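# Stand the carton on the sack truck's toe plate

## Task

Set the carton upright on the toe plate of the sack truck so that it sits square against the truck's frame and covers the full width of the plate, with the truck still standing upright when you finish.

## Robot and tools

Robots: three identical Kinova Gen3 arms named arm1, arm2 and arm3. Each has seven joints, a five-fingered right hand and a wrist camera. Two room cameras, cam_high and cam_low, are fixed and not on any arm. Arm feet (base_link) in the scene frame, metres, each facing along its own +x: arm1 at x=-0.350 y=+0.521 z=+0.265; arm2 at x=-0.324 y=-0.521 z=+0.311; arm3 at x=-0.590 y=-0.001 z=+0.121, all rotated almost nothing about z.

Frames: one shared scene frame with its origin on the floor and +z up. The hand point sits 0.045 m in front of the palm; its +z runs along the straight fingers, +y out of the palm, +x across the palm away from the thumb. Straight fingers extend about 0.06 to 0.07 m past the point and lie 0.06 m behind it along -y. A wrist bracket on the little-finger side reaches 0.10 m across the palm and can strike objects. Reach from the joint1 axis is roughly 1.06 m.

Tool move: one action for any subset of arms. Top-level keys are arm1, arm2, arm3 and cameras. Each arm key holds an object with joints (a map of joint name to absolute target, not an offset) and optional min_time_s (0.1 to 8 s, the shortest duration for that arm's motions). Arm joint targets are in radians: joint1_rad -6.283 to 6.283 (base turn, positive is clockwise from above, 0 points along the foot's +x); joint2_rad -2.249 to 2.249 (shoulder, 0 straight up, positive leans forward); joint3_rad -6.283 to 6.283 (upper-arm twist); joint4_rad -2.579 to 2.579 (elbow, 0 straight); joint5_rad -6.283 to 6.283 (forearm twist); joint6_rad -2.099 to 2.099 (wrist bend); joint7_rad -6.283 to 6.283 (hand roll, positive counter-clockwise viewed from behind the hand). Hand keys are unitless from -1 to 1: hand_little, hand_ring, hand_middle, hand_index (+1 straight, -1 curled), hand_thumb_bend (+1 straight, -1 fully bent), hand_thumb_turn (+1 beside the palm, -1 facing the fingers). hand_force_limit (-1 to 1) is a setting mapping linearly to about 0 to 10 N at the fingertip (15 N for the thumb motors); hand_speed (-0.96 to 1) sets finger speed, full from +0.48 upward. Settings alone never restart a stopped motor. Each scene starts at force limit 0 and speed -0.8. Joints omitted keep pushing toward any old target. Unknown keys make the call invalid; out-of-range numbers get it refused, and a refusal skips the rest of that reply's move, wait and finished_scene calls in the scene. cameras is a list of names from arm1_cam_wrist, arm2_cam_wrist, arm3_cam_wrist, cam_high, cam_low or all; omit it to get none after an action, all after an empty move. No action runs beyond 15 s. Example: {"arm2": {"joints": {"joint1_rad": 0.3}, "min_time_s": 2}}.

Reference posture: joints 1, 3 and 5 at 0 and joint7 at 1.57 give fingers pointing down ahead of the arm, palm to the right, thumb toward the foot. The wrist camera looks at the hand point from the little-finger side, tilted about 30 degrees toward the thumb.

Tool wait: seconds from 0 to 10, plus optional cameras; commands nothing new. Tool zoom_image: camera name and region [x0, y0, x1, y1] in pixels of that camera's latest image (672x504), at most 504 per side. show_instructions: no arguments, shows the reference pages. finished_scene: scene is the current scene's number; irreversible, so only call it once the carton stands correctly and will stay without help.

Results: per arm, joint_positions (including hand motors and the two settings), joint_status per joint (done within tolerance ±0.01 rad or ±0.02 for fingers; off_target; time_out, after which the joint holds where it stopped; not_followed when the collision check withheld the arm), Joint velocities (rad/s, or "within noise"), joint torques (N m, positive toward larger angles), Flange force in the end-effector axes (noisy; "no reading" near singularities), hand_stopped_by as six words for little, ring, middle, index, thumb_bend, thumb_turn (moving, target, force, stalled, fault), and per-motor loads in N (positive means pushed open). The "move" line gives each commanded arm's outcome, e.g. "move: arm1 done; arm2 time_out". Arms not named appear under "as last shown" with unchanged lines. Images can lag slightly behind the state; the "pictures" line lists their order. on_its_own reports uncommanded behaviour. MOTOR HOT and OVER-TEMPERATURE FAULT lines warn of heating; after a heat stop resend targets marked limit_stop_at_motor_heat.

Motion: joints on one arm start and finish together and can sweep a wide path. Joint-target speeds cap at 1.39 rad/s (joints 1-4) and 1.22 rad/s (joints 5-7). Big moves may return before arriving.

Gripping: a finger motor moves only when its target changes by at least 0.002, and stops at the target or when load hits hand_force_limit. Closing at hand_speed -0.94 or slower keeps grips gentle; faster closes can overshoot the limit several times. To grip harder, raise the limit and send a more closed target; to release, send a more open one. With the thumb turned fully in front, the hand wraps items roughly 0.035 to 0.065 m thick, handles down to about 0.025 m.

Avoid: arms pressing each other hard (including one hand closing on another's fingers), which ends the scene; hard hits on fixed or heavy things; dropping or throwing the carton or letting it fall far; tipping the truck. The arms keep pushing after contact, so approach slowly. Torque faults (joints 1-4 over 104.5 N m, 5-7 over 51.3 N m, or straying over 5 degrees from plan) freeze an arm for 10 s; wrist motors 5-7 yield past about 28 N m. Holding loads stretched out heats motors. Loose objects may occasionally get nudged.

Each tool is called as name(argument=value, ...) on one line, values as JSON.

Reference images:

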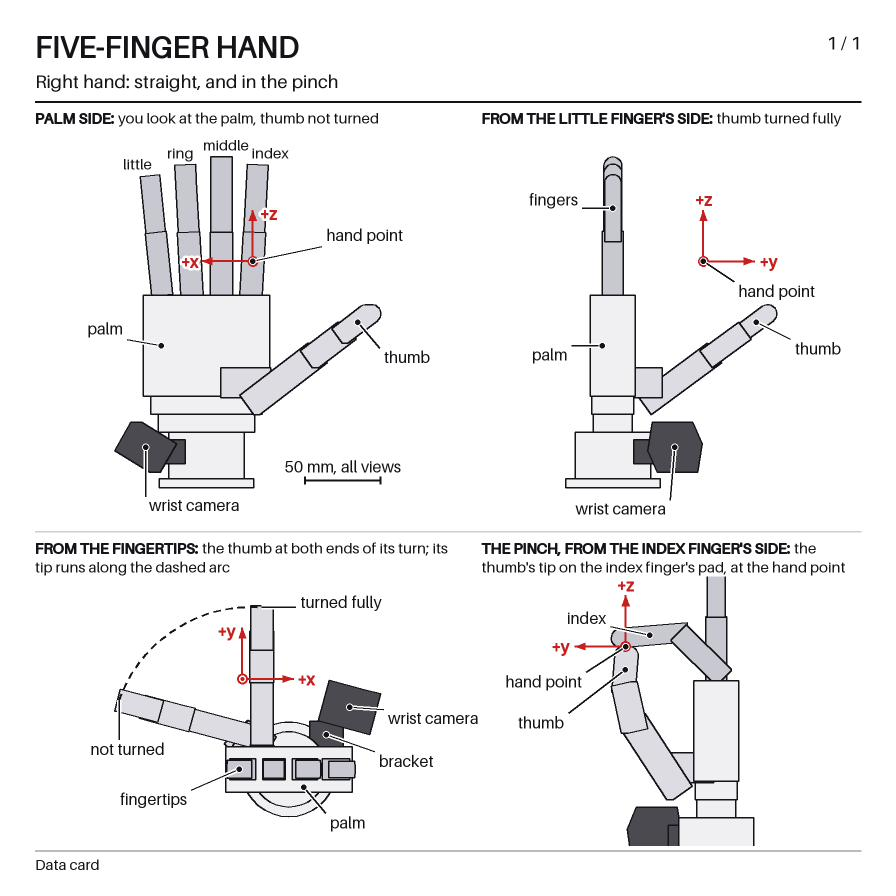

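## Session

move()

zoom_image(camera="cam_low", region=[170, 220, 430, 415])

zoom_image(camera="cam_high", region=[230, 220, 550, 420])

zoom_image(camera="cam_high", region=[400, 130, 620, 230])

zoom_image(camera="arm1_cam_wrist", region=[130, 180, 380, 504])

zoom_image(camera="arm2_cam_wrist", region=[330, 180, 672, 504])

zoom_image(camera="arm3_cam_wrist", region=[200, 180, 500, 504])

Scene clock: 0.00 s.
Joint torques (N m): no reading
Motor temperatures (°C): arm1=[42 38 30 30 42 46 38] | arm2=[36 36 30 30 38 37 45] | arm3=[29 34 30 30 42 38 43]
Flange force (N): no reading
Joint velocities: within noise
arm1.joint_positions: joint1_rad=+0.076 joint2_rad=-0.441 joint3_rad=-0.073 joint4_rad=+1.469 joint5_rad=+0.017 joint6_rad=+2.034 joint7_rad=-1.799 hand_little=+1.000 hand_ring=+1.000 hand_middle=+1.000 hand_index=+1.000 hand_thumb_turn=+1.000 hand_thumb_bend=+1.000 hand_force_limit=+0.000 hand_speed=-0.800
arm1.joint_status: not commanded
arm1.hand_stopped_by: target,target,target,target,target,target
arm1.little_load_n: 0.0
arm1.ring_load_n: 0.0
arm1.middle_load_n: 0.0
arm1.index_load_n: 0.0
arm1.thumb_bend_load_n: 0.0
arm1.thumb_turn_load_n: 0.0
arm1.hand: x=-0.1899 y=+0.5428 z=+0.7733 quat_wxyz=(-0.041, -0.135, -0.990, +0.018) (m; scene frame)
arm2.joint_positions: joint1_rad=+0.003 joint2_rad=-0.454 joint3_rad=-0.052 joint4_rad=+1.523 joint5_rad=+0.012 joint6_rad=+2.020 joint7_rad=-1.839 hand_little=+1.000 hand_ring=+1.000 hand_middle=+1.000 hand_index=+1.000 hand_thumb_turn=+1.000 hand_thumb_bend=+1.000 hand_force_limit=+0.000 hand_speed=-0.800
arm2.joint_status: not commanded
arm2.hand_stopped_by: target,target,target,target,target,target
arm2.little_load_n: 0.0
arm2.ring_load_n: 0.0
arm2.middle_load_n: 0.0
arm2.index_load_n: 0.0
arm2.thumb_bend_load_n: 0.0
arm2.thumb_turn_load_n: 0.0
arm2.hand: x=-0.1746 y=-0.4904 z=+0.8053 quat_wxyz=(-0.032, -0.129, -0.991, +0.014) (m; scene frame)
arm3.joint_positions: joint1_rad=+0.184 joint2_rad=-0.398 joint3_rad=-0.095 joint4_rad=+1.532 joint5_rad=-0.004 joint6_rad=+2.013 joint7_rad=-2.109 hand_little=+1.000 hand_ring=+1.000 hand_middle=+1.000 hand_index=+1.000 hand_thumb_turn=+1.000 hand_thumb_bend=+1.000 hand_force_limit=+0.000 hand_speed=-0.800
arm3.joint_status: not commanded
arm3.hand_stopped_by: target,target,target,target,target,target
arm3.little_load_n: 0.0
arm3.ring_load_n: 0.0
arm3.middle_load_n: 0.0
arm3.index_load_n: 0.0
arm3.thumb_bend_load_n: 0.0
arm3.thumb_turn_load_n: 0.0
arm3.hand: x=-0.4099 y=-0.0046 z=+0.6020 quat_wxyz=(+0.005, -0.311, -0.950, +0.012) (m; scene frame)
pictures: arm1_cam_wrist, arm2_cam_wrist, arm3_cam_wrist, cam_high, cam_low
camera_calibration:
arm1_cam_wrist: T_world_to_cam=[[0.00903323, 0.99949, -0.0306134, -0.517533], [0.806635, 0.01081, 0.590951, -0.303346], [0.590981, -0.030032, -0.806126, 0.869092], [0, 0, 0, 1]] pos_world=[-0.264252, 0.546649, 0.864017]
arm2_cam_wrist: T_world_to_cam=[[0.0160297, 0.997721, -0.0655479, 0.548593], [0.829848, 0.023294, 0.557503, -0.295259], [0.557759, -0.0633314, -0.827583, 0.845041], [0, 0, 0, 1]] pos_world=[-0.235103, -0.486947, 0.899908]
arm3_cam_wrist: T_world_to_cam=[[0.323233, 0.945869, -0.0291911, 0.150474], [0.813779, -0.262085, 0.518725, 0.022667], [0.482996, -0.191424, -0.854443, 0.824793], [0, 0, 0, 1]] pos_world=[-0.465456, 0.0214968, 0.697373]

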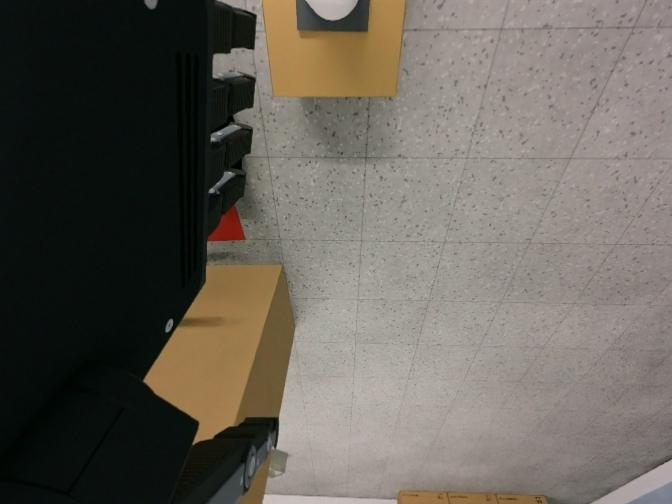

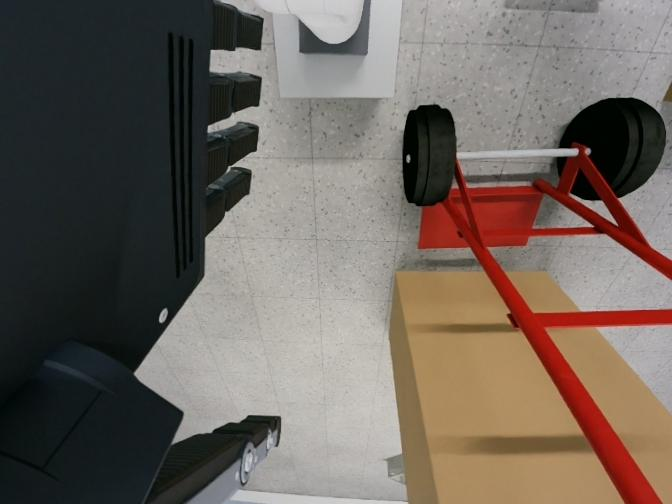

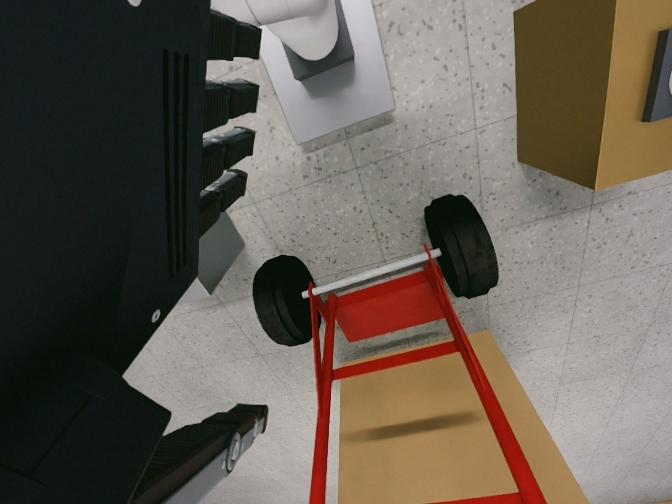

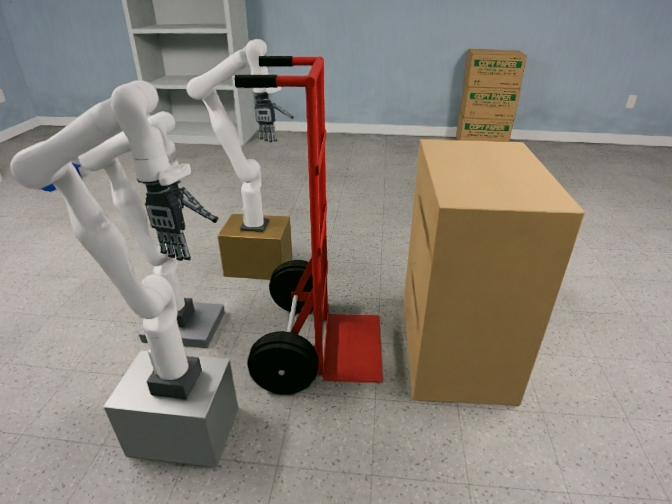

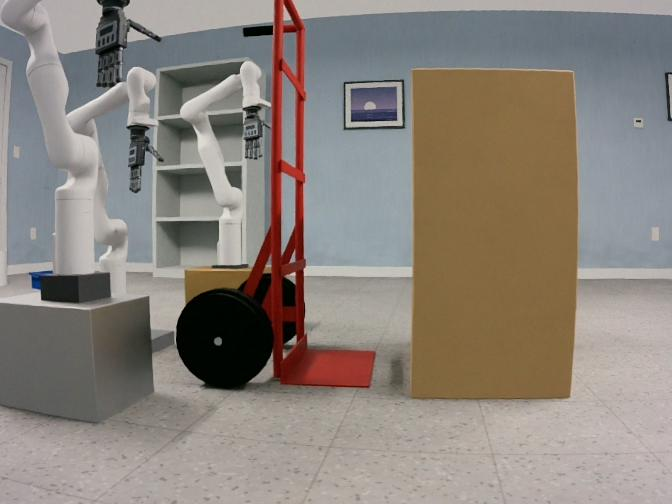

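Scaled by 1.938 from the camera's 672x504 image, which has a finer 960x720 frame.

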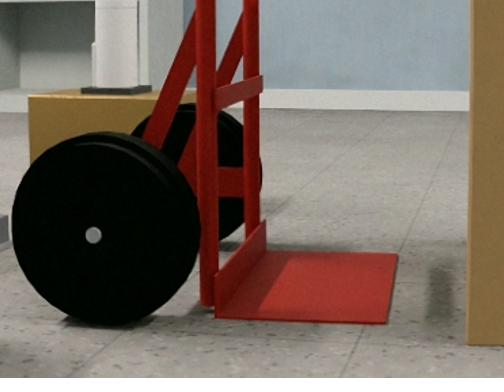

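Scaled by 1.575 from the camera's 672x504 image, which has a finer 960x720 frame.

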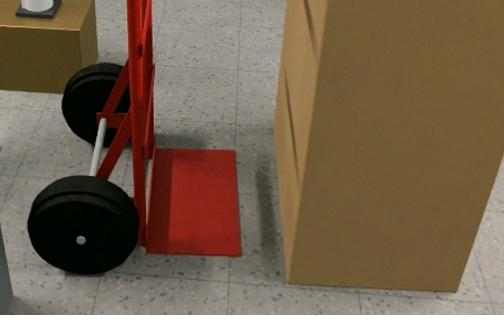

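Scaled by 2.291 from the camera's 672x504 image, which has a finer 960x720 frame.

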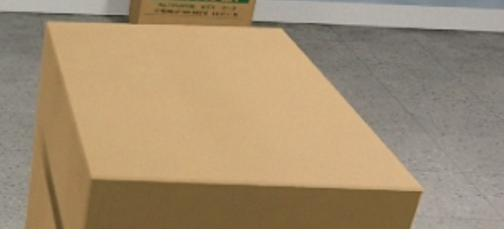

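Scaled by 1.556 from the camera's 672x504 image, which has a finer 960x720 frame.

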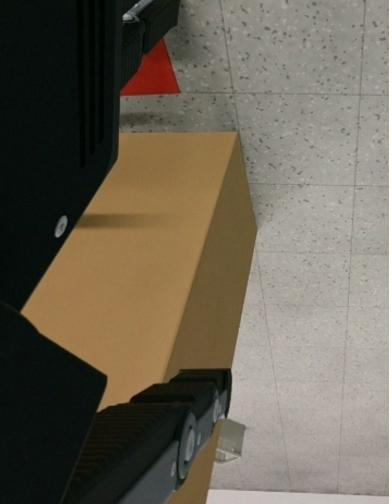

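Scaled by 1.474 from the camera's 672x504 image, which has a finer 960x720 frame.

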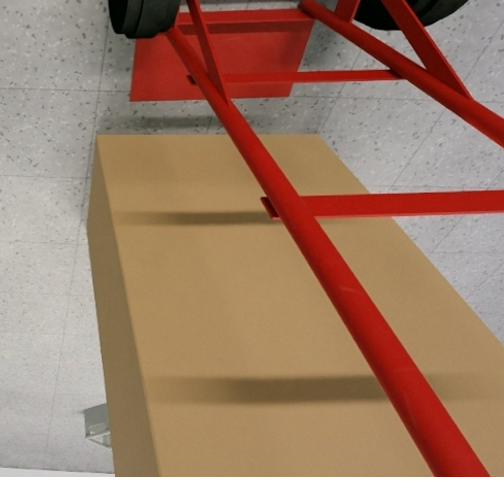

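Scaled by 1.556 from the camera's 672x504 image, which has a finer 960x720 frame.

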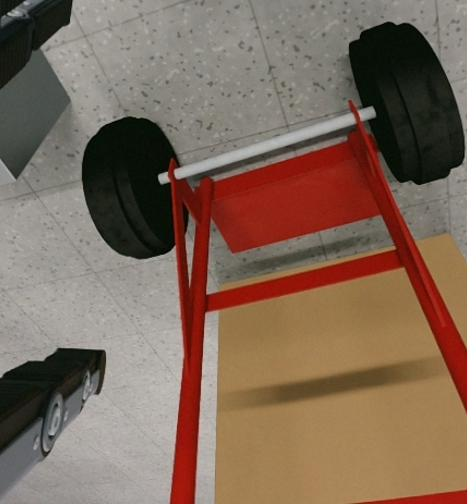

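move(arm1={"joints": {"joint1_rad": 0.2043, "joint2_rad": 0.8614, "joint3_rad": 0, "joint4_rad": 1.2576, "joint5_rad": 0.4728, "joint6_rad": -0.5956, "joint7_rad": -1.9664}, "min_time_s": 5}, arm2={"joints": {"joint1_rad": -0.3223, "joint2_rad": 0.9238, "joint3_rad": 0, "joint4_rad": 1.309, "joint5_rad": -0.4176, "joint6_rad": -0.694, "joint7_rad": -4.3929}, "min_time_s": 5}, arm3={"joints": {"joint1_rad": 0.04, "joint3_rad": 0, "joint5_rad": 0, "joint6_rad": 0.42, "joint7_rad": 0, "hand_index": -1, "hand_middle": -1, "hand_ring": -1, "hand_little": -1}, "min_time_s": 4}, cameras=["cam_high", "cam_low"])

move(arm1={"joints": {"joint1_rad": 0.2513, "joint2_rad": 0.8859, "joint4_rad": 1.2033, "joint5_rad": 0.5705, "joint6_rad": -0.5953, "joint7_rad": -2.0571}, "min_time_s": 2}, arm2={"joints": {"joint1_rad": -0.3698, "joint2_rad": 0.9415, "joint4_rad": 1.2672, "joint5_rad": -0.5, "joint6_rad": -0.6932, "joint7_rad": -4.3217}, "min_time_s": 2}, arm3={"joints": {"joint1_rad": 0.062, "joint2_rad": 0.0897, "joint4_rad": 2.509, "joint6_rad": -1.028}, "min_time_s": 3}, cameras=["cam_high", "cam_low"])

move(arm3={"joints": {"joint1_rad": 0.062, "joint2_rad": 1.0675, "joint4_rad": 2.2908, "joint5_rad": 0.0969, "joint6_rad": -1.7925, "joint7_rad": 0.0333}, "min_time_s": 4}, cameras=["cam_high", "cam_low", "arm3_cam_wrist"])

Scene clock: 177.00 s.
Joint torques (N m): arm1=[-0.18 -21.32 1.49 -9.14 -1.1 -2.08 -0.02] | arm2=[-0.14 -24.93 1.08 -8.01 0.56 -2.7 -0.24] | arm3=[1.55 -3.07 -0.37 -9.17 -0.12 -2.54 -0.26]
Motor temperatures (°C): arm1=[39 35 30 30 42 46 38] | arm2=[33 34 30 30 38 37 45] | arm3=[29 32 30 30 42 38 43]
Flange force (N): arm1=[-4.0 -2.1 -3.5] | arm2=[-0.2 -1.2 6.5] | arm3=[7.1 -3.2 1.7]
move: arm1 done; arm2 done; arm3 done
Joint velocities: within noise
arm1.joint_positions: joint1_rad=+0.204 joint2_rad=+0.861 joint3_rad=+0.000 joint4_rad=+1.258 joint5_rad=+0.473 joint6_rad=-0.596 joint7_rad=-1.966 hand_little=+1.000 hand_ring=+1.000 hand_middle=+1.000 hand_index=+1.000 hand_thumb_turn=+1.000 hand_thumb_bend=+1.000 hand_force_limit=+0.000 hand_speed=-0.800
arm1.joint_status: all done
arm1.hand_stopped_by: target,target,target,target,target,target
arm1.little_load_n: 0.0
arm1.ring_load_n: 0.0
arm1.middle_load_n: 0.0
arm1.index_load_n: 0.0
arm1.thumb_bend_load_n: 0.0
arm1.thumb_turn_load_n: 0.0
arm1.hand: x=+0.5376 y=+0.4314 z=+0.6887 quat_wxyz=(-0.705, +0.011, -0.709, -0.009) (m; scene frame)
arm2.joint_positions: joint1_rad=-0.322 joint2_rad=+0.924 joint3_rad=+0.000 joint4_rad=+1.309 joint5_rad=-0.418 joint6_rad=-0.694 joint7_rad=-4.393 hand_little=+1.000 hand_ring=+1.000 hand_middle=+1.000 hand_index=+1.000 hand_thumb_turn=+1.000 hand_thumb_bend=+1.000 hand_force_limit=+0.000 hand_speed=-0.800
arm2.joint_status: all done
arm2.hand_stopped_by: target,target,target,target,target,target
arm2.little_load_n: 0.0
arm2.ring_load_n: 0.0
arm2.middle_load_n: 0.0
arm2.index_load_n: 0.0
arm2.thumb_bend_load_n: 0.0
arm2.thumb_turn_load_n: 0.0
arm2.hand: x=+0.5630 y=-0.4239 z=+0.6273 quat_wxyz=(+0.012, -0.708, -0.011, -0.706) (m; scene frame)
arm3.joint_positions: joint1_rad=+0.040 joint2_rad=-0.398 joint3_rad=+0.000 joint4_rad=+1.532 joint5_rad=+0.000 joint6_rad=+0.420 joint7_rad=+0.000 hand_little=-1.000 hand_ring=-1.000 hand_middle=-1.000 hand_index=-1.000 hand_thumb_turn=+1.000 hand_thumb_bend=+1.000 hand_force_limit=+0.000 hand_speed=-0.800
arm3.joint_status: all done
arm3.hand_stopped_by: target,target,target,target,target,target
arm3.little_load_n: 0.0
arm3.ring_load_n: 0.0
arm3.middle_load_n: 0.0
arm3.index_load_n: 0.0
arm3.thumb_bend_load_n: 0.0
arm3.thumb_turn_load_n: 0.0
arm3.hand: x=-0.1411 y=-0.0226 z=+0.8690 quat_wxyz=(-0.495, +0.484, -0.510, +0.510) (m; scene frame)
pictures: cam_high, cam_low

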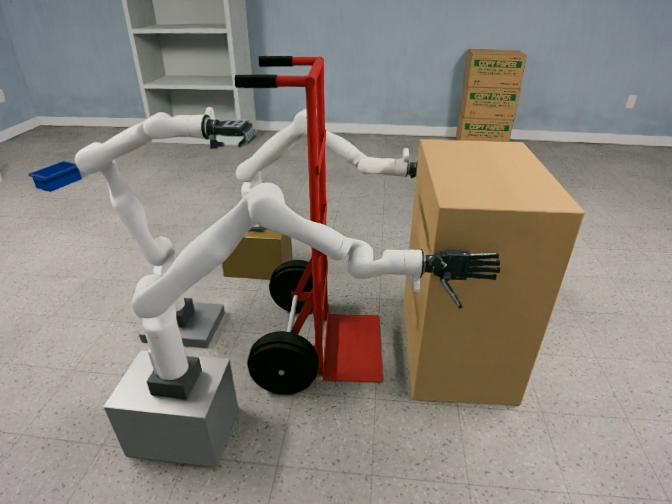

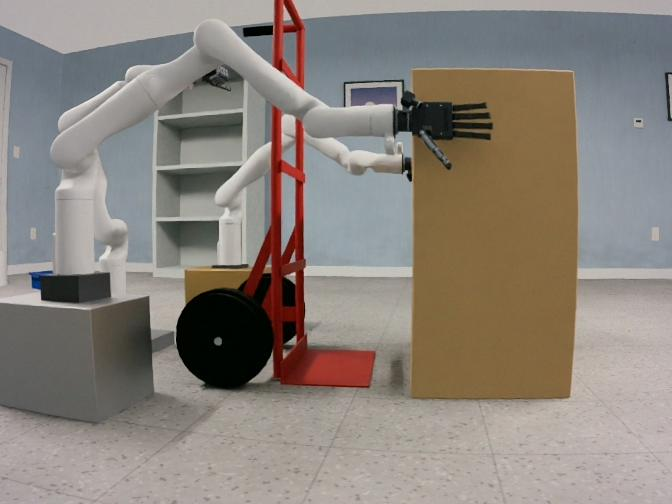

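Scene clock: 180.33 s.
Joint torques (N m): arm1=[-0.32 -21.65 1.45 -9.13 -1.25 -2.02 -0.09] | arm2=[-0.13 -25.18 1.23 -8.08 0.64 -2.63 -0.24] | arm3=[1.53 -8.69 -0.16 -5.97 -0.09 -2.54 -0.25]
Motor temperatures (°C): arm1=[39 35 30 30 42 46 38] | arm2=[33 34 30 30 38 37 45] | arm3=[29 32 30 30 42 38 43]
Flange force (N): arm1=[-4.3 -2.1 -3.1] | arm2=[-0.1 -1.5 6.6] | arm3=[-4.7 -0.7 2.3]
move: arm1 done; arm2 done; arm3 done
Joint velocities: within noise
arm1.joint_positions: joint1_rad=+0.251 joint2_rad=+0.886 joint3_rad=+0.000 joint4_rad=+1.203 joint5_rad=+0.570 joint6_rad=-0.595 joint7_rad=-2.057 hand_little=+1.000 hand_ring=+1.000 hand_middle=+1.000 hand_index=+1.000 hand_thumb_turn=+1.000 hand_thumb_bend=+1.000 hand_force_limit=+0.000 hand_speed=-0.800
arm1.joint_status: all done
arm1.hand_stopped_by: target,target,target,target,target,target
arm1.little_load_n: 0.0
arm1.ring_load_n: 0.0
arm1.middle_load_n: 0.0
arm1.index_load_n: 0.0
arm1.thumb_bend_load_n: 0.0
arm1.thumb_turn_load_n: 0.0
arm1.hand: x=+0.5402 y=+0.4026 z=+0.6905 quat_wxyz=(-0.707, +0.011, -0.707, -0.011) (m; scene frame)
arm2.joint_positions: joint1_rad=-0.370 joint2_rad=+0.941 joint3_rad=+0.000 joint4_rad=+1.267 joint5_rad=-0.500 joint6_rad=-0.693 joint7_rad=-4.322 hand_little=+1.000 hand_ring=+1.000 hand_middle=+1.000 hand_index=+1.000 hand_thumb_turn=+1.000 hand_thumb_bend=+1.000 hand_force_limit=+0.000 hand_speed=-0.800
arm2.joint_status: all done
arm2.hand_stopped_by: target,target,target,target,target,target
arm2.little_load_n: 0.0
arm2.ring_load_n: 0.0
arm2.middle_load_n: 0.0
arm2.index_load_n: 0.0
arm2.thumb_bend_load_n: 0.0
arm2.thumb_turn_load_n: 0.0
arm2.hand: x=+0.5640 y=-0.3947 z=+0.6285 quat_wxyz=(+0.011, -0.707, -0.011, -0.707) (m; scene frame)
arm3.joint_positions: joint1_rad=+0.062 joint2_rad=+0.090 joint3_rad=+0.000 joint4_rad=+2.509 joint5_rad=+0.000 joint6_rad=-1.028 joint7_rad=+0.000 hand_little=-1.000 hand_ring=-1.000 hand_middle=-1.000 hand_index=-1.000 hand_thumb_turn=+1.000 hand_thumb_bend=+1.000 hand_force_limit=+0.000 hand_speed=-0.800
arm3.joint_status: all done
arm3.hand_stopped_by: target,target,target,target,target,target
arm3.little_load_n: 0.0
arm3.ring_load_n: 0.0
arm3.middle_load_n: 0.5
arm3.index_load_n: 0.0
arm3.thumb_bend_load_n: 0.0
arm3.thumb_turn_load_n: -0.5
arm3.hand: x=-0.0665 y=-0.0328 z=+0.4922 quat_wxyz=(-0.485, +0.482, -0.520, +0.511) (m; scene frame)
pictures: cam_high, cam_low

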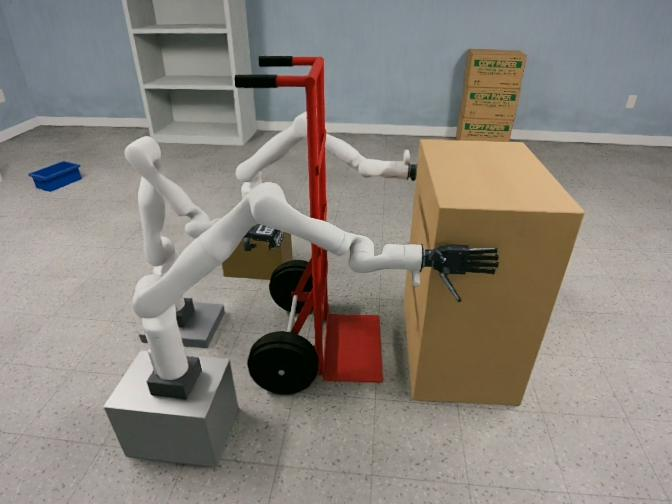

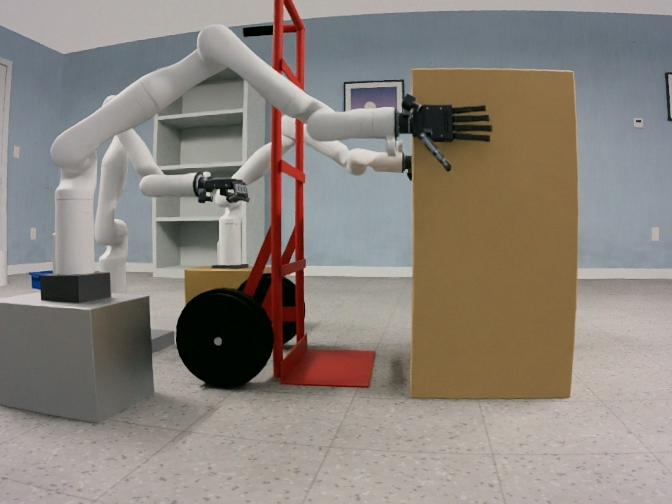

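Scene clock: 184.63 s.
Joint torques (N m): arm1=[-0.27 -21.73 1.41 -9.1 -1.21 -2.02 -0.06] | arm2=[-0.15 -25.19 1.3 -8.05 0.68 -2.67 -0.26] | arm3=[1.39 -17.25 -0.02 -0.08 0.03 -2.51 -0.23]
Motor temperatures (°C): arm1=[39 35 30 30 42 46 38] | arm2=[33 35 30 30 38 37 45] | arm3=[29 32 30 30 42 38 43]
Flange force (N): arm1=[-4.2 -2.0 -2.8] | arm2=[0.0 -1.6 6.9] | arm3=[-2.7 0.2 2.4]
move: arm3 done
Joint velocities: within noise
arm1, arm2: as last shown
arm1.little_load_n: -0.5
arm1.ring_load_n: -0.5
arm3.joint_positions: joint1_rad=+0.062 joint2_rad=+1.068 joint3_rad=+0.000 joint4_rad=+2.291 joint5_rad=+0.097 joint6_rad=-1.792 joint7_rad=+0.033 hand_little=-1.000 hand_ring=-1.000 hand_middle=-1.000 hand_index=-1.000 hand_thumb_turn=+1.000 hand_thumb_bend=+1.000 hand_force_limit=+0.000 hand_speed=-0.800
arm3.joint_status: all done
arm3.hand_stopped_by: target,target,target,target,target,target
arm3.little_load_n: 0.0
arm3.ring_load_n: 0.0
arm3.middle_load_n: 0.0
arm3.index_load_n: 0.0
arm3.thumb_bend_load_n: 0.0
arm3.thumb_turn_load_n: -0.5
arm3.hand: x=+0.0307 y=-0.0065 z=+0.2395 quat_wxyz=(-0.508, +0.508, -0.492, +0.492) (m; scene frame)
pictures: arm3_cam_wrist, cam_high, cam_low
camera_calibration:
arm3_cam_wrist: T_world_to_cam=[[0.0141417, -0.299762, -0.953909, 0.222159], [-0.551628, 0.793352, -0.257485, 0.0862286], [0.83397, 0.529844, -0.154138, 0.128077], [0, 0, 0, 1]] pos_world=[-0.0623883, -0.069676, 0.253864]

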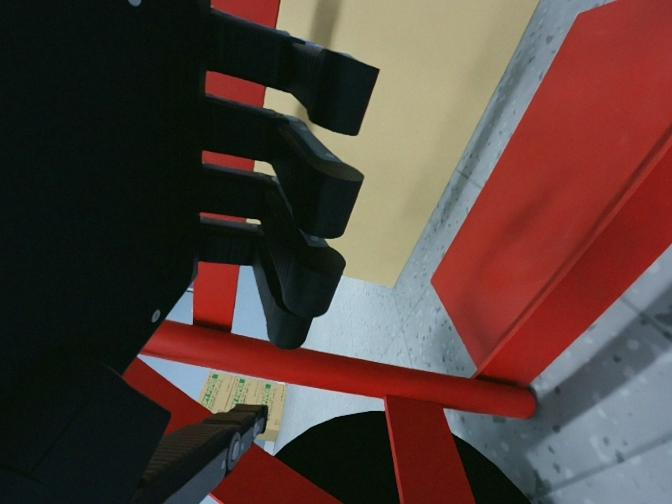

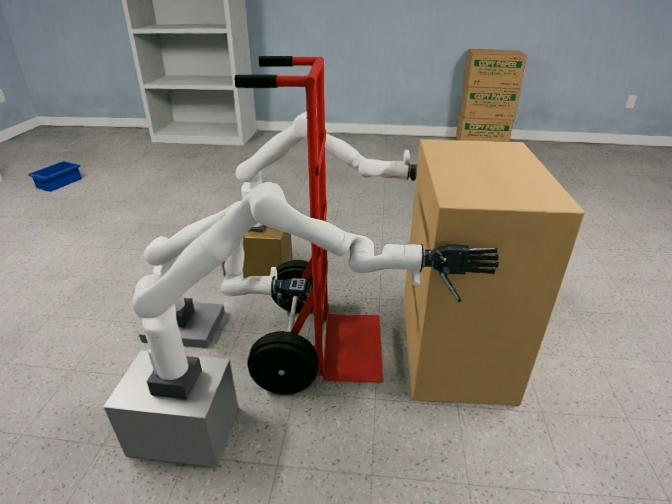

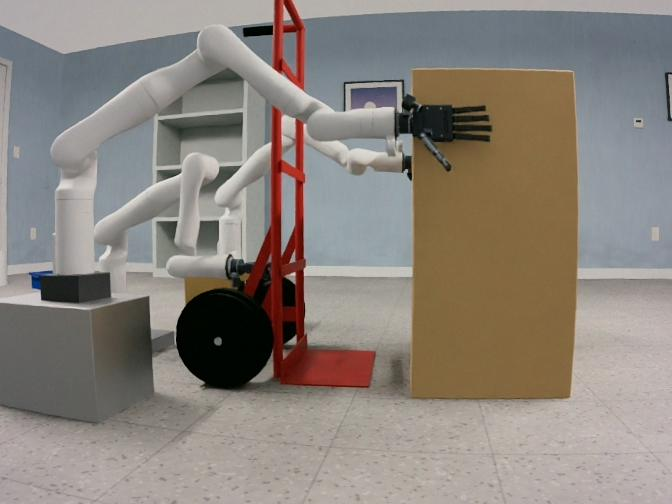

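move(arm1={"joints": {"joint1_rad": 0.2826, "joint2_rad": 0.9022, "joint4_rad": 1.1671, "joint5_rad": 0.6356, "joint6_rad": -0.5951, "joint7_rad": -2.1175}, "min_time_s": 3}, arm2={"joints": {"joint1_rad": -0.4015, "joint2_rad": 0.9533, "joint4_rad": 1.2393, "joint5_rad": -0.5549, "joint6_rad": -0.6927, "joint7_rad": -4.2742}, "min_time_s": 3}, arm3={"joints": {"joint1_rad": 0.0421, "joint2_rad": 1.0489, "joint4_rad": 2.0115, "joint5_rad": 0.0748, "joint6_rad": -1.4958, "joint7_rad": 0.0064}, "min_time_s": 4})

move(arm3={"joints": {"joint1_rad": 0.0312, "joint2_rad": 1.0795, "joint4_rad": 1.7754, "joint5_rad": 0.0663, "joint6_rad": -1.2906, "joint7_rad": -0.0064}, "min_time_s": 2.5}, cameras=["cam_high", "cam_low", "arm3_cam_wrist"])

zoom_image(camera="arm3_cam_wrist", region=[380, 0, 672, 500])

zoom_image(camera="cam_high", region=[310, 260, 460, 420])

Scene clock: 197.83 s.
Joint torques (N m): arm1=[-1.15 -21.18 1 -10.35 -1.38 -1.93 -0.01] | arm2=[-0.12 -25.34 1.31 -8.38 0.77 -2.57 -0.26] | arm3=[-0.73 -33.79 -1.24 -18.33 0.13 -7.68 -0.1]
Motor temperatures (°C): arm1=[39 36 30 30 42 46 38] | arm2=[33 35 30 30 38 37 45] | arm3=[29 33 30 30 42 38 43]
Flange force (N): arm1=[-4.4 -0.7 -10.2] | arm2=[-0.1 -1.6 5.6] | arm3=[-2.4 14.7 -30.8]
move: arm1 done; arm2 done; arm3 done
Joint velocities: within noise
arm1.joint_positions: joint1_rad=+0.283 joint2_rad=+0.902 joint3_rad=+0.000 joint4_rad=+1.167 joint5_rad=+0.636 joint6_rad=-0.595 joint7_rad=-2.117 hand_little=+1.000 hand_ring=+1.000 hand_middle=+1.000 hand_index=+1.000 hand_thumb_turn=+1.000 hand_thumb_bend=+1.000 hand_force_limit=+0.000 hand_speed=-0.800
arm1.joint_status: all done
arm1.hand_stopped_by: target,target,target,target,target,target
arm1.little_load_n: 0.0
arm1.ring_load_n: 0.0
arm1.middle_load_n: 0.0
arm1.index_load_n: 0.0
arm1.thumb_bend_load_n: 0.0
arm1.thumb_turn_load_n: 0.0
arm1.hand: x=+0.5410 y=+0.3828 z=+0.6907 quat_wxyz=(-0.707, +0.011, -0.707, -0.011) (m; scene frame)
arm2.joint_positions: joint1_rad=-0.402 joint2_rad=+0.953 joint3_rad=+0.000 joint4_rad=+1.239 joint5_rad=-0.555 joint6_rad=-0.693 joint7_rad=-4.274 hand_little=+1.000 hand_ring=+1.000 hand_middle=+1.000 hand_index=+1.000 hand_thumb_turn=+1.000 hand_thumb_bend=+1.000 hand_force_limit=+0.000 hand_speed=-0.800
arm2.joint_status: all done
arm2.hand_stopped_by: target,target,target,target,target,target
arm2.little_load_n: 0.0
arm2.ring_load_n: 0.0
arm2.middle_load_n: 0.0
arm2.index_load_n: 0.0
arm2.thumb_bend_load_n: 0.0
arm2.thumb_turn_load_n: 0.0
arm2.hand: x=+0.5636 y=-0.3747 z=+0.6287 quat_wxyz=(+0.011, -0.707, -0.011, -0.707) (m; scene frame)
arm3.joint_positions: joint1_rad=+0.042 joint2_rad=+1.049 joint3_rad=+0.000 joint4_rad=+2.011 joint5_rad=+0.075 joint6_rad=-1.496 joint7_rad=+0.006 hand_little=-1.000 hand_ring=-1.000 hand_middle=-1.000 hand_index=-1.000 hand_thumb_turn=+1.000 hand_thumb_bend=+1.000 hand_force_limit=+0.000 hand_speed=-0.800
arm3.joint_status: all done
arm3.hand_stopped_by: target,target,target,target,target,target
arm3.little_load_n: -1.5
arm3.ring_load_n: -1.0
arm3.middle_load_n: -0.5
arm3.index_load_n: -0.5
arm3.thumb_bend_load_n: 0.0
arm3.thumb_turn_load_n: -0.5
arm3.hand: x=+0.1207 y=-0.0044 z=+0.2396 quat_wxyz=(-0.508, +0.508, -0.492, +0.492) (m; scene frame)
pictures: none

Scene clock: 200.63 s.
Joint torques (N m): arm1=[-1.25 -21.21 0.87 -10.27 -1.32 -1.91 0.01] | arm2=[-0.11 -25.39 1.33 -8.24 0.75 -2.6 -0.22] | arm3=[-1.05 -33.99 -1.26 -19.93 0.09 -6.44 -0.2]
Motor temperatures (°C): arm1=[39 36 30 30 42 46 38] | arm2=[33 35 30 30 38 37 45] | arm3=[29 33 30 30 42 38 43]
Flange force (N): arm1=[-4.3 -0.8 -10.0] | arm2=[-0.1 -1.7 6.3] | arm3=[-2.2 10.7 -34.1]
move: arm3 done
Joint velocities: within noise
arm1, arm2: as last shown
arm1.thumb_bend_load_n: -0.5
arm3.joint_positions: joint1_rad=+0.031 joint2_rad=+1.080 joint3_rad=+0.000 joint4_rad=+1.775 joint5_rad=+0.066 joint6_rad=-1.291 joint7_rad=-0.006 hand_little=-1.000 hand_ring=-1.000 hand_middle=-1.000 hand_index=-1.000 hand_thumb_turn=+1.000 hand_thumb_bend=+1.000 hand_force_limit=+0.000 hand_speed=-0.800
arm3.joint_status: all done
arm3.hand_stopped_by: target,target,target,target,target,target
arm3.little_load_n: -1.5
arm3.ring_load_n: -1.0
arm3.middle_load_n: -0.5
arm3.index_load_n: -0.5
arm3.thumb_bend_load_n: 0.0
arm3.thumb_turn_load_n: 0.0
arm3.hand: x=+0.1907 y=-0.0025 z=+0.2396 quat_wxyz=(-0.508, +0.508, -0.492, +0.492) (m; scene frame)
pictures: arm3_cam_wrist, cam_high, cam_low
camera_calibration:
arm3_cam_wrist: T_world_to_cam=[[0.0140211, -0.299586, -0.953966, 0.221228], [-0.551633, 0.793417, -0.257275, 0.171293], [0.833969, 0.529847, -0.154137, -0.00746169], [0, 0, 0, 1]] pos_world=[0.0976118, -0.0656761, 0.253963]

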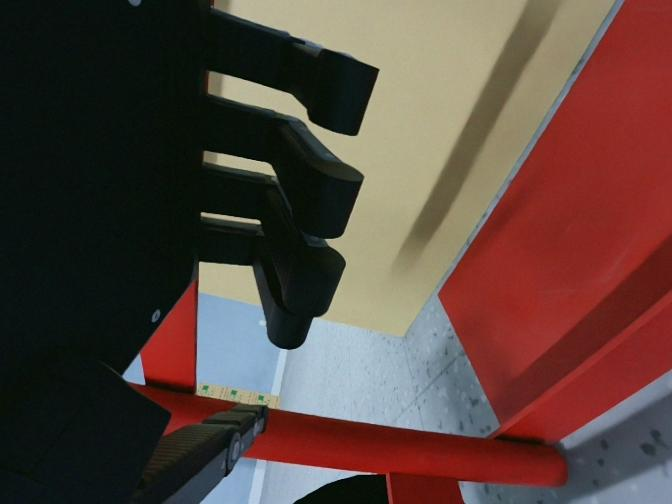

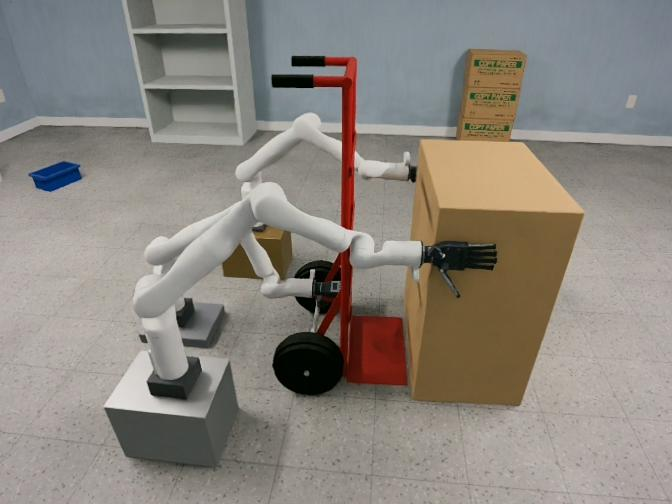

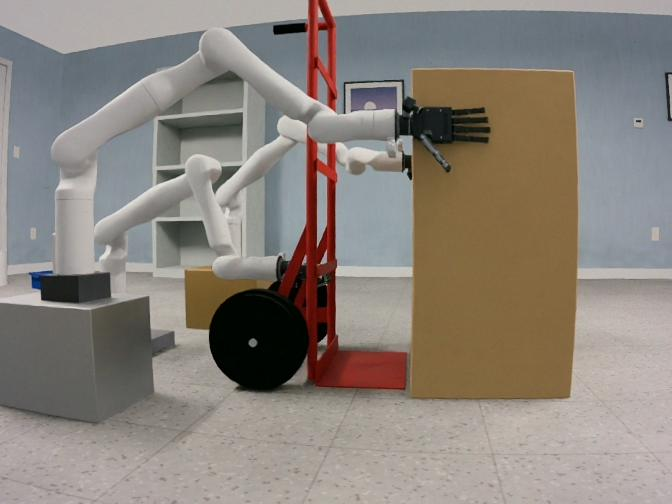

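Scaled by 1.008 from the camera's 672x504 image, which has a finer 960x720 frame.

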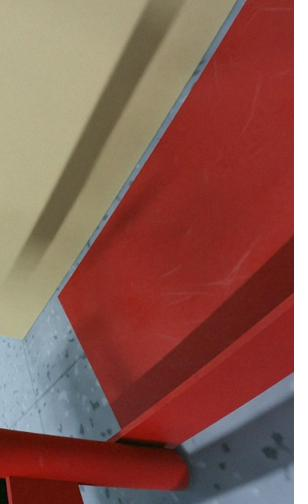

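Scaled by 3.150 from the camera's 672x504 image, which has a finer 960x720 frame.

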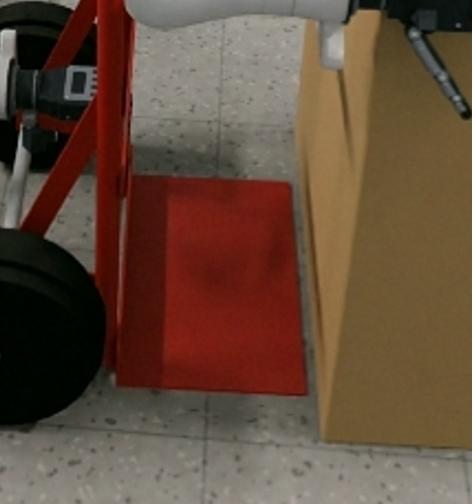

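move(arm1={"joints": {"joint1_rad": 0.2905, "joint2_rad": 0.9063, "joint4_rad": 1.158, "joint5_rad": 0.6519, "joint6_rad": -0.5951, "joint7_rad": -2.1327}, "min_time_s": 1.2}, arm2={"joints": {"joint1_rad": -0.4094, "joint2_rad": 0.9562, "joint4_rad": 1.2323, "joint5_rad": -0.5686, "joint6_rad": -0.6925, "joint7_rad": -4.2623}, "min_time_s": 1.2})

Scene clock: 210.30 s.
Joint torques (N m): arm1=[12.27 -20.44 7.99 -13.17 -3.65 0.48 0.09] | arm2=[-16.25 -24.94 -6.73 -10.52 3.62 -0.43 -0.46] | arm3=[-1.12 -33.98 -1.25 -20 0.07 -6.43 -0.17]
Motor temperatures (°C): arm1=[39 36 30 30 42 46 38] | arm2=[33 35 30 30 38 37 45] | arm3=[29 34 30 30 42 38 43]
Flange force (N): arm1=[-3.3 18.7 -19.6] | arm2=[-0.2 19.0 1.6] | arm3=[-2.1 10.7 -34.4]
move: arm1 done; arm2 done
Joint velocities: within noise
arm1.joint_positions: joint1_rad=+0.290 joint2_rad=+0.906 joint3_rad=+0.000 joint4_rad=+1.158 joint5_rad=+0.652 joint6_rad=-0.595 joint7_rad=-2.133 hand_little=+1.000 hand_ring=+1.000 hand_middle=+1.000 hand_index=+1.000 hand_thumb_turn=+1.000 hand_thumb_bend=+1.000 hand_force_limit=+0.000 hand_speed=-0.800
arm1.joint_status: all done
arm1.hand_stopped_by: target,target,target,target,target,target
arm1.little_load_n: 0.0
arm1.ring_load_n: 0.0
arm1.middle_load_n: 0.0
arm1.index_load_n: 0.0
arm1.thumb_bend_load_n: 0.0
arm1.thumb_turn_load_n: 0.0
arm1.hand: x=+0.5411 y=+0.3777 z=+0.6908 quat_wxyz=(-0.707, +0.011, -0.707, -0.011) (m; scene frame)
arm2.joint_positions: joint1_rad=-0.409 joint2_rad=+0.956 joint3_rad=+0.000 joint4_rad=+1.232 joint5_rad=-0.569 joint6_rad=-0.693 joint7_rad=-4.262 hand_little=+1.000 hand_ring=+1.000 hand_middle=+1.000 hand_index=+1.000 hand_thumb_turn=+1.000 hand_thumb_bend=+1.000 hand_force_limit=+0.000 hand_speed=-0.800
arm2.joint_status: all done
arm2.hand_stopped_by: target,target,target,target,target,target
arm2.little_load_n: 0.0
arm2.ring_load_n: 0.0
arm2.middle_load_n: 0.0
arm2.index_load_n: 0.0
arm2.thumb_bend_load_n: 0.0
arm2.thumb_turn_load_n: 0.0
arm2.hand: x=+0.5634 y=-0.3697 z=+0.6287 quat_wxyz=(+0.011, -0.707, -0.011, -0.707) (m; scene frame)
arm3: as last shown
arm3.joint_positions: joint1_rad=+0.031 joint2_rad=+1.079 joint3_rad=+0.000 joint4_rad=+1.775 joint5_rad=+0.066 joint6_rad=-1.291 joint7_rad=-0.006 hand_little=-1.000 hand_ring=-1.000 hand_middle=-1.000 hand_index=-1.000 hand_thumb_turn=+1.000 hand_thumb_bend=+1.000 hand_force_limit=+0.000 hand_speed=-0.800
arm3.ring_load_n: -0.5
pictures: none

move(arm1={"joints": {"joint1_rad": 0.2983, "joint2_rad": 0.9104, "joint4_rad": 1.149, "joint5_rad": 0.6682, "joint6_rad": -0.595, "joint7_rad": -2.1478}, "min_time_s": 1.2}, arm2={"joints": {"joint1_rad": -0.4173, "joint2_rad": 0.9592, "joint4_rad": 1.2254, "joint5_rad": -0.5824, "joint6_rad": -0.6924, "joint7_rad": -4.2505}, "min_time_s": 1.2})

move(arm1={"joints": {"joint1_rad": 0.29, "joint2_rad": 0.9272, "joint4_rad": 1.0643, "joint5_rad": 0.7412, "joint6_rad": -0.5177, "joint7_rad": -2.2317}, "min_time_s": 1.5}, arm2={"joints": {"joint1_rad": -0.4086, "joint2_rad": 0.9706, "joint4_rad": 1.1476, "joint5_rad": -0.6313, "joint6_rad": -0.6125, "joint7_rad": -4.1897}, "min_time_s": 1.5}, cameras=["cam_low", "cam_high"])

Scene clock: 225.27 s.
Joint torques (N m): arm1=[32.79 -24.39 17.84 -18.77 -7.54 2.87 0.08] | arm2=[-41.64 -33.51 -18.34 -16.72 8.67 0.61 -0.56] | arm3=[-1.1 -34.02 -1.2 -20.05 0.03 -6.42 -0.23]
Motor temperatures (°C): arm1=[39 37 30 31 42 46 38] | arm2=[34 36 30 30 38 37 45] | arm3=[29 35 30 31 42 38 43]
Flange force (N): arm1=[3.0 45.4 -25.5] | arm2=[-10.5 48.5 7.2] | arm3=[-2.2 10.7 -34.6]
move: arm1 done; arm2 done
Joint velocities: within noise
arm1.joint_positions: joint1_rad=+0.298 joint2_rad=+0.910 joint3_rad=+0.000 joint4_rad=+1.149 joint5_rad=+0.668 joint6_rad=-0.595 joint7_rad=-2.148 hand_little=+1.000 hand_ring=+1.000 hand_middle=+1.000 hand_index=+1.000 hand_thumb_turn=+1.000 hand_thumb_bend=+1.000 hand_force_limit=+0.000 hand_speed=-0.800
arm1.joint_status: all done
arm1.hand_stopped_by: target,target,target,target,target,target
arm1.little_load_n: 0.0
arm1.ring_load_n: 0.0
arm1.middle_load_n: 0.0
arm1.index_load_n: 0.0
arm1.thumb_bend_load_n: 0.0
arm1.thumb_turn_load_n: 0.0
arm1.hand: x=+0.5412 y=+0.3726 z=+0.6906 quat_wxyz=(-0.707, +0.011, -0.707, -0.011) (m; scene frame)
arm2.joint_positions: joint1_rad=-0.417 joint2_rad=+0.959 joint3_rad=+0.000 joint4_rad=+1.225 joint5_rad=-0.582 joint6_rad=-0.692 joint7_rad=-4.250 hand_little=+1.000 hand_ring=+1.000 hand_middle=+1.000 hand_index=+1.000 hand_thumb_turn=+1.000 hand_thumb_bend=+1.000 hand_force_limit=+0.000 hand_speed=-0.800
arm2.joint_status: all done
arm2.hand_stopped_by: target,target,target,target,target,target
arm2.little_load_n: 0.0
arm2.ring_load_n: 0.0
arm2.middle_load_n: 0.0
arm2.index_load_n: 0.0
arm2.thumb_bend_load_n: 0.0
arm2.thumb_turn_load_n: 0.0
arm2.hand: x=+0.5631 y=-0.3647 z=+0.6285 quat_wxyz=(+0.011, -0.707, -0.011, -0.707) (m; scene frame)
arm3: as last shown
arm3.ring_load_n: -1.0
pictures: none

Scene clock: 227.07 s.
Joint torques (N m): arm1=[42.19 -28.84 21.53 -22.04 -8.07 4.58 0.24] | arm2=[-47.95 -34.54 -20.61 -18.75 8.9 2.21 -0.54] | arm3=[-1.03 -33.96 -1.17 -19.96 0.08 -6.41 -0.17]
Motor temperatures (°C): arm1=[39 37 30 31 42 46 38] | arm2=[34 36 30 31 38 37 45] | arm3=[29 35 30 31 42 38 43]
Flange force (N): arm1=[8.6 55.3 -26.3] | arm2=[-11.6 56.4 2.4] | arm3=[-2.3 10.7 -34.3]
move: arm1 done; arm2 done
Joint velocities: within noise
arm1.joint_positions: joint1_rad=+0.290 joint2_rad=+0.927 joint3_rad=+0.000 joint4_rad=+1.064 joint5_rad=+0.741 joint6_rad=-0.518 joint7_rad=-2.232 hand_little=+1.000 hand_ring=+1.000 hand_middle=+1.000 hand_index=+1.000 hand_thumb_turn=+1.000 hand_thumb_bend=+1.000 hand_force_limit=+0.000 hand_speed=-0.800
arm1.joint_status: all done
arm1.hand_stopped_by: target,target,target,target,target,target
arm1.little_load_n: -0.5
arm1.ring_load_n: 0.5
arm1.middle_load_n: -0.5
arm1.index_load_n: 0.0
arm1.thumb_bend_load_n: 0.0
arm1.thumb_turn_load_n: 0.0
arm1.hand: x=+0.5569 y=+0.3714 z=+0.6972 quat_wxyz=(-0.699, +0.010, -0.715, -0.008) (m; scene frame)
arm2.joint_positions: joint1_rad=-0.409 joint2_rad=+0.971 joint3_rad=+0.000 joint4_rad=+1.148 joint5_rad=-0.631 joint6_rad=-0.612 joint7_rad=-4.190 hand_little=+1.000 hand_ring=+1.000 hand_middle=+1.000 hand_index=+1.000 hand_thumb_turn=+1.000 hand_thumb_bend=+1.000 hand_force_limit=+0.000 hand_speed=-0.800
arm2.joint_status: all done
arm2.hand_stopped_by: target,target,target,target,target,target
arm2.little_load_n: 0.0
arm2.ring_load_n: 0.0
arm2.middle_load_n: 0.0
arm2.index_load_n: 0.0
arm2.thumb_bend_load_n: 0.0
arm2.thumb_turn_load_n: 0.0
arm2.hand: x=+0.5774 y=-0.3630 z=+0.6349 quat_wxyz=(+0.012, -0.715, -0.012, -0.699) (m; scene frame)
arm3: as last shown
arm3.little_load_n: -1.0
pictures: cam_high, cam_low

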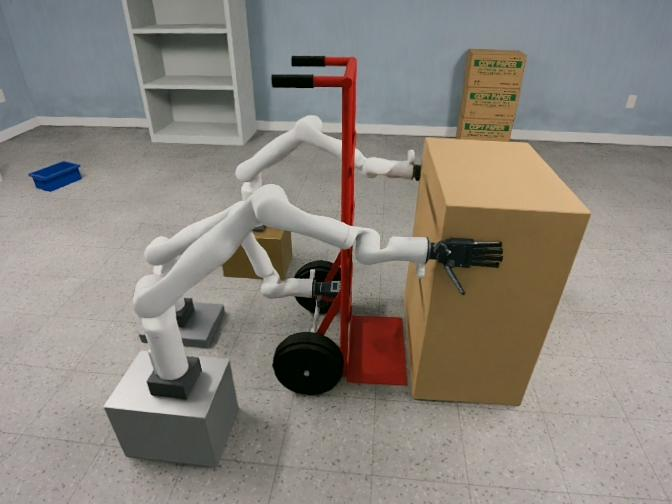

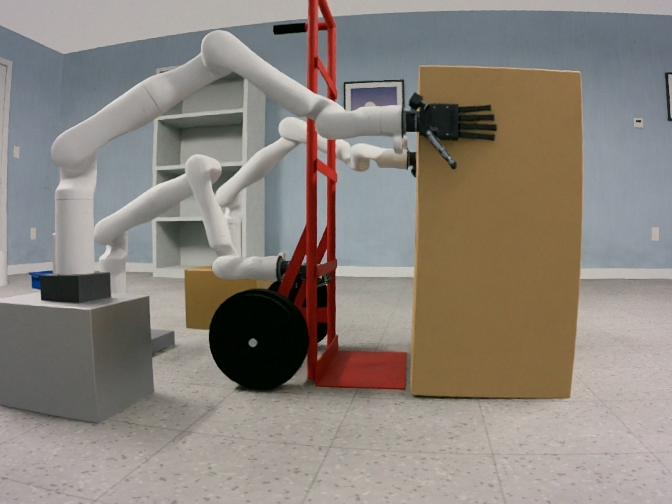

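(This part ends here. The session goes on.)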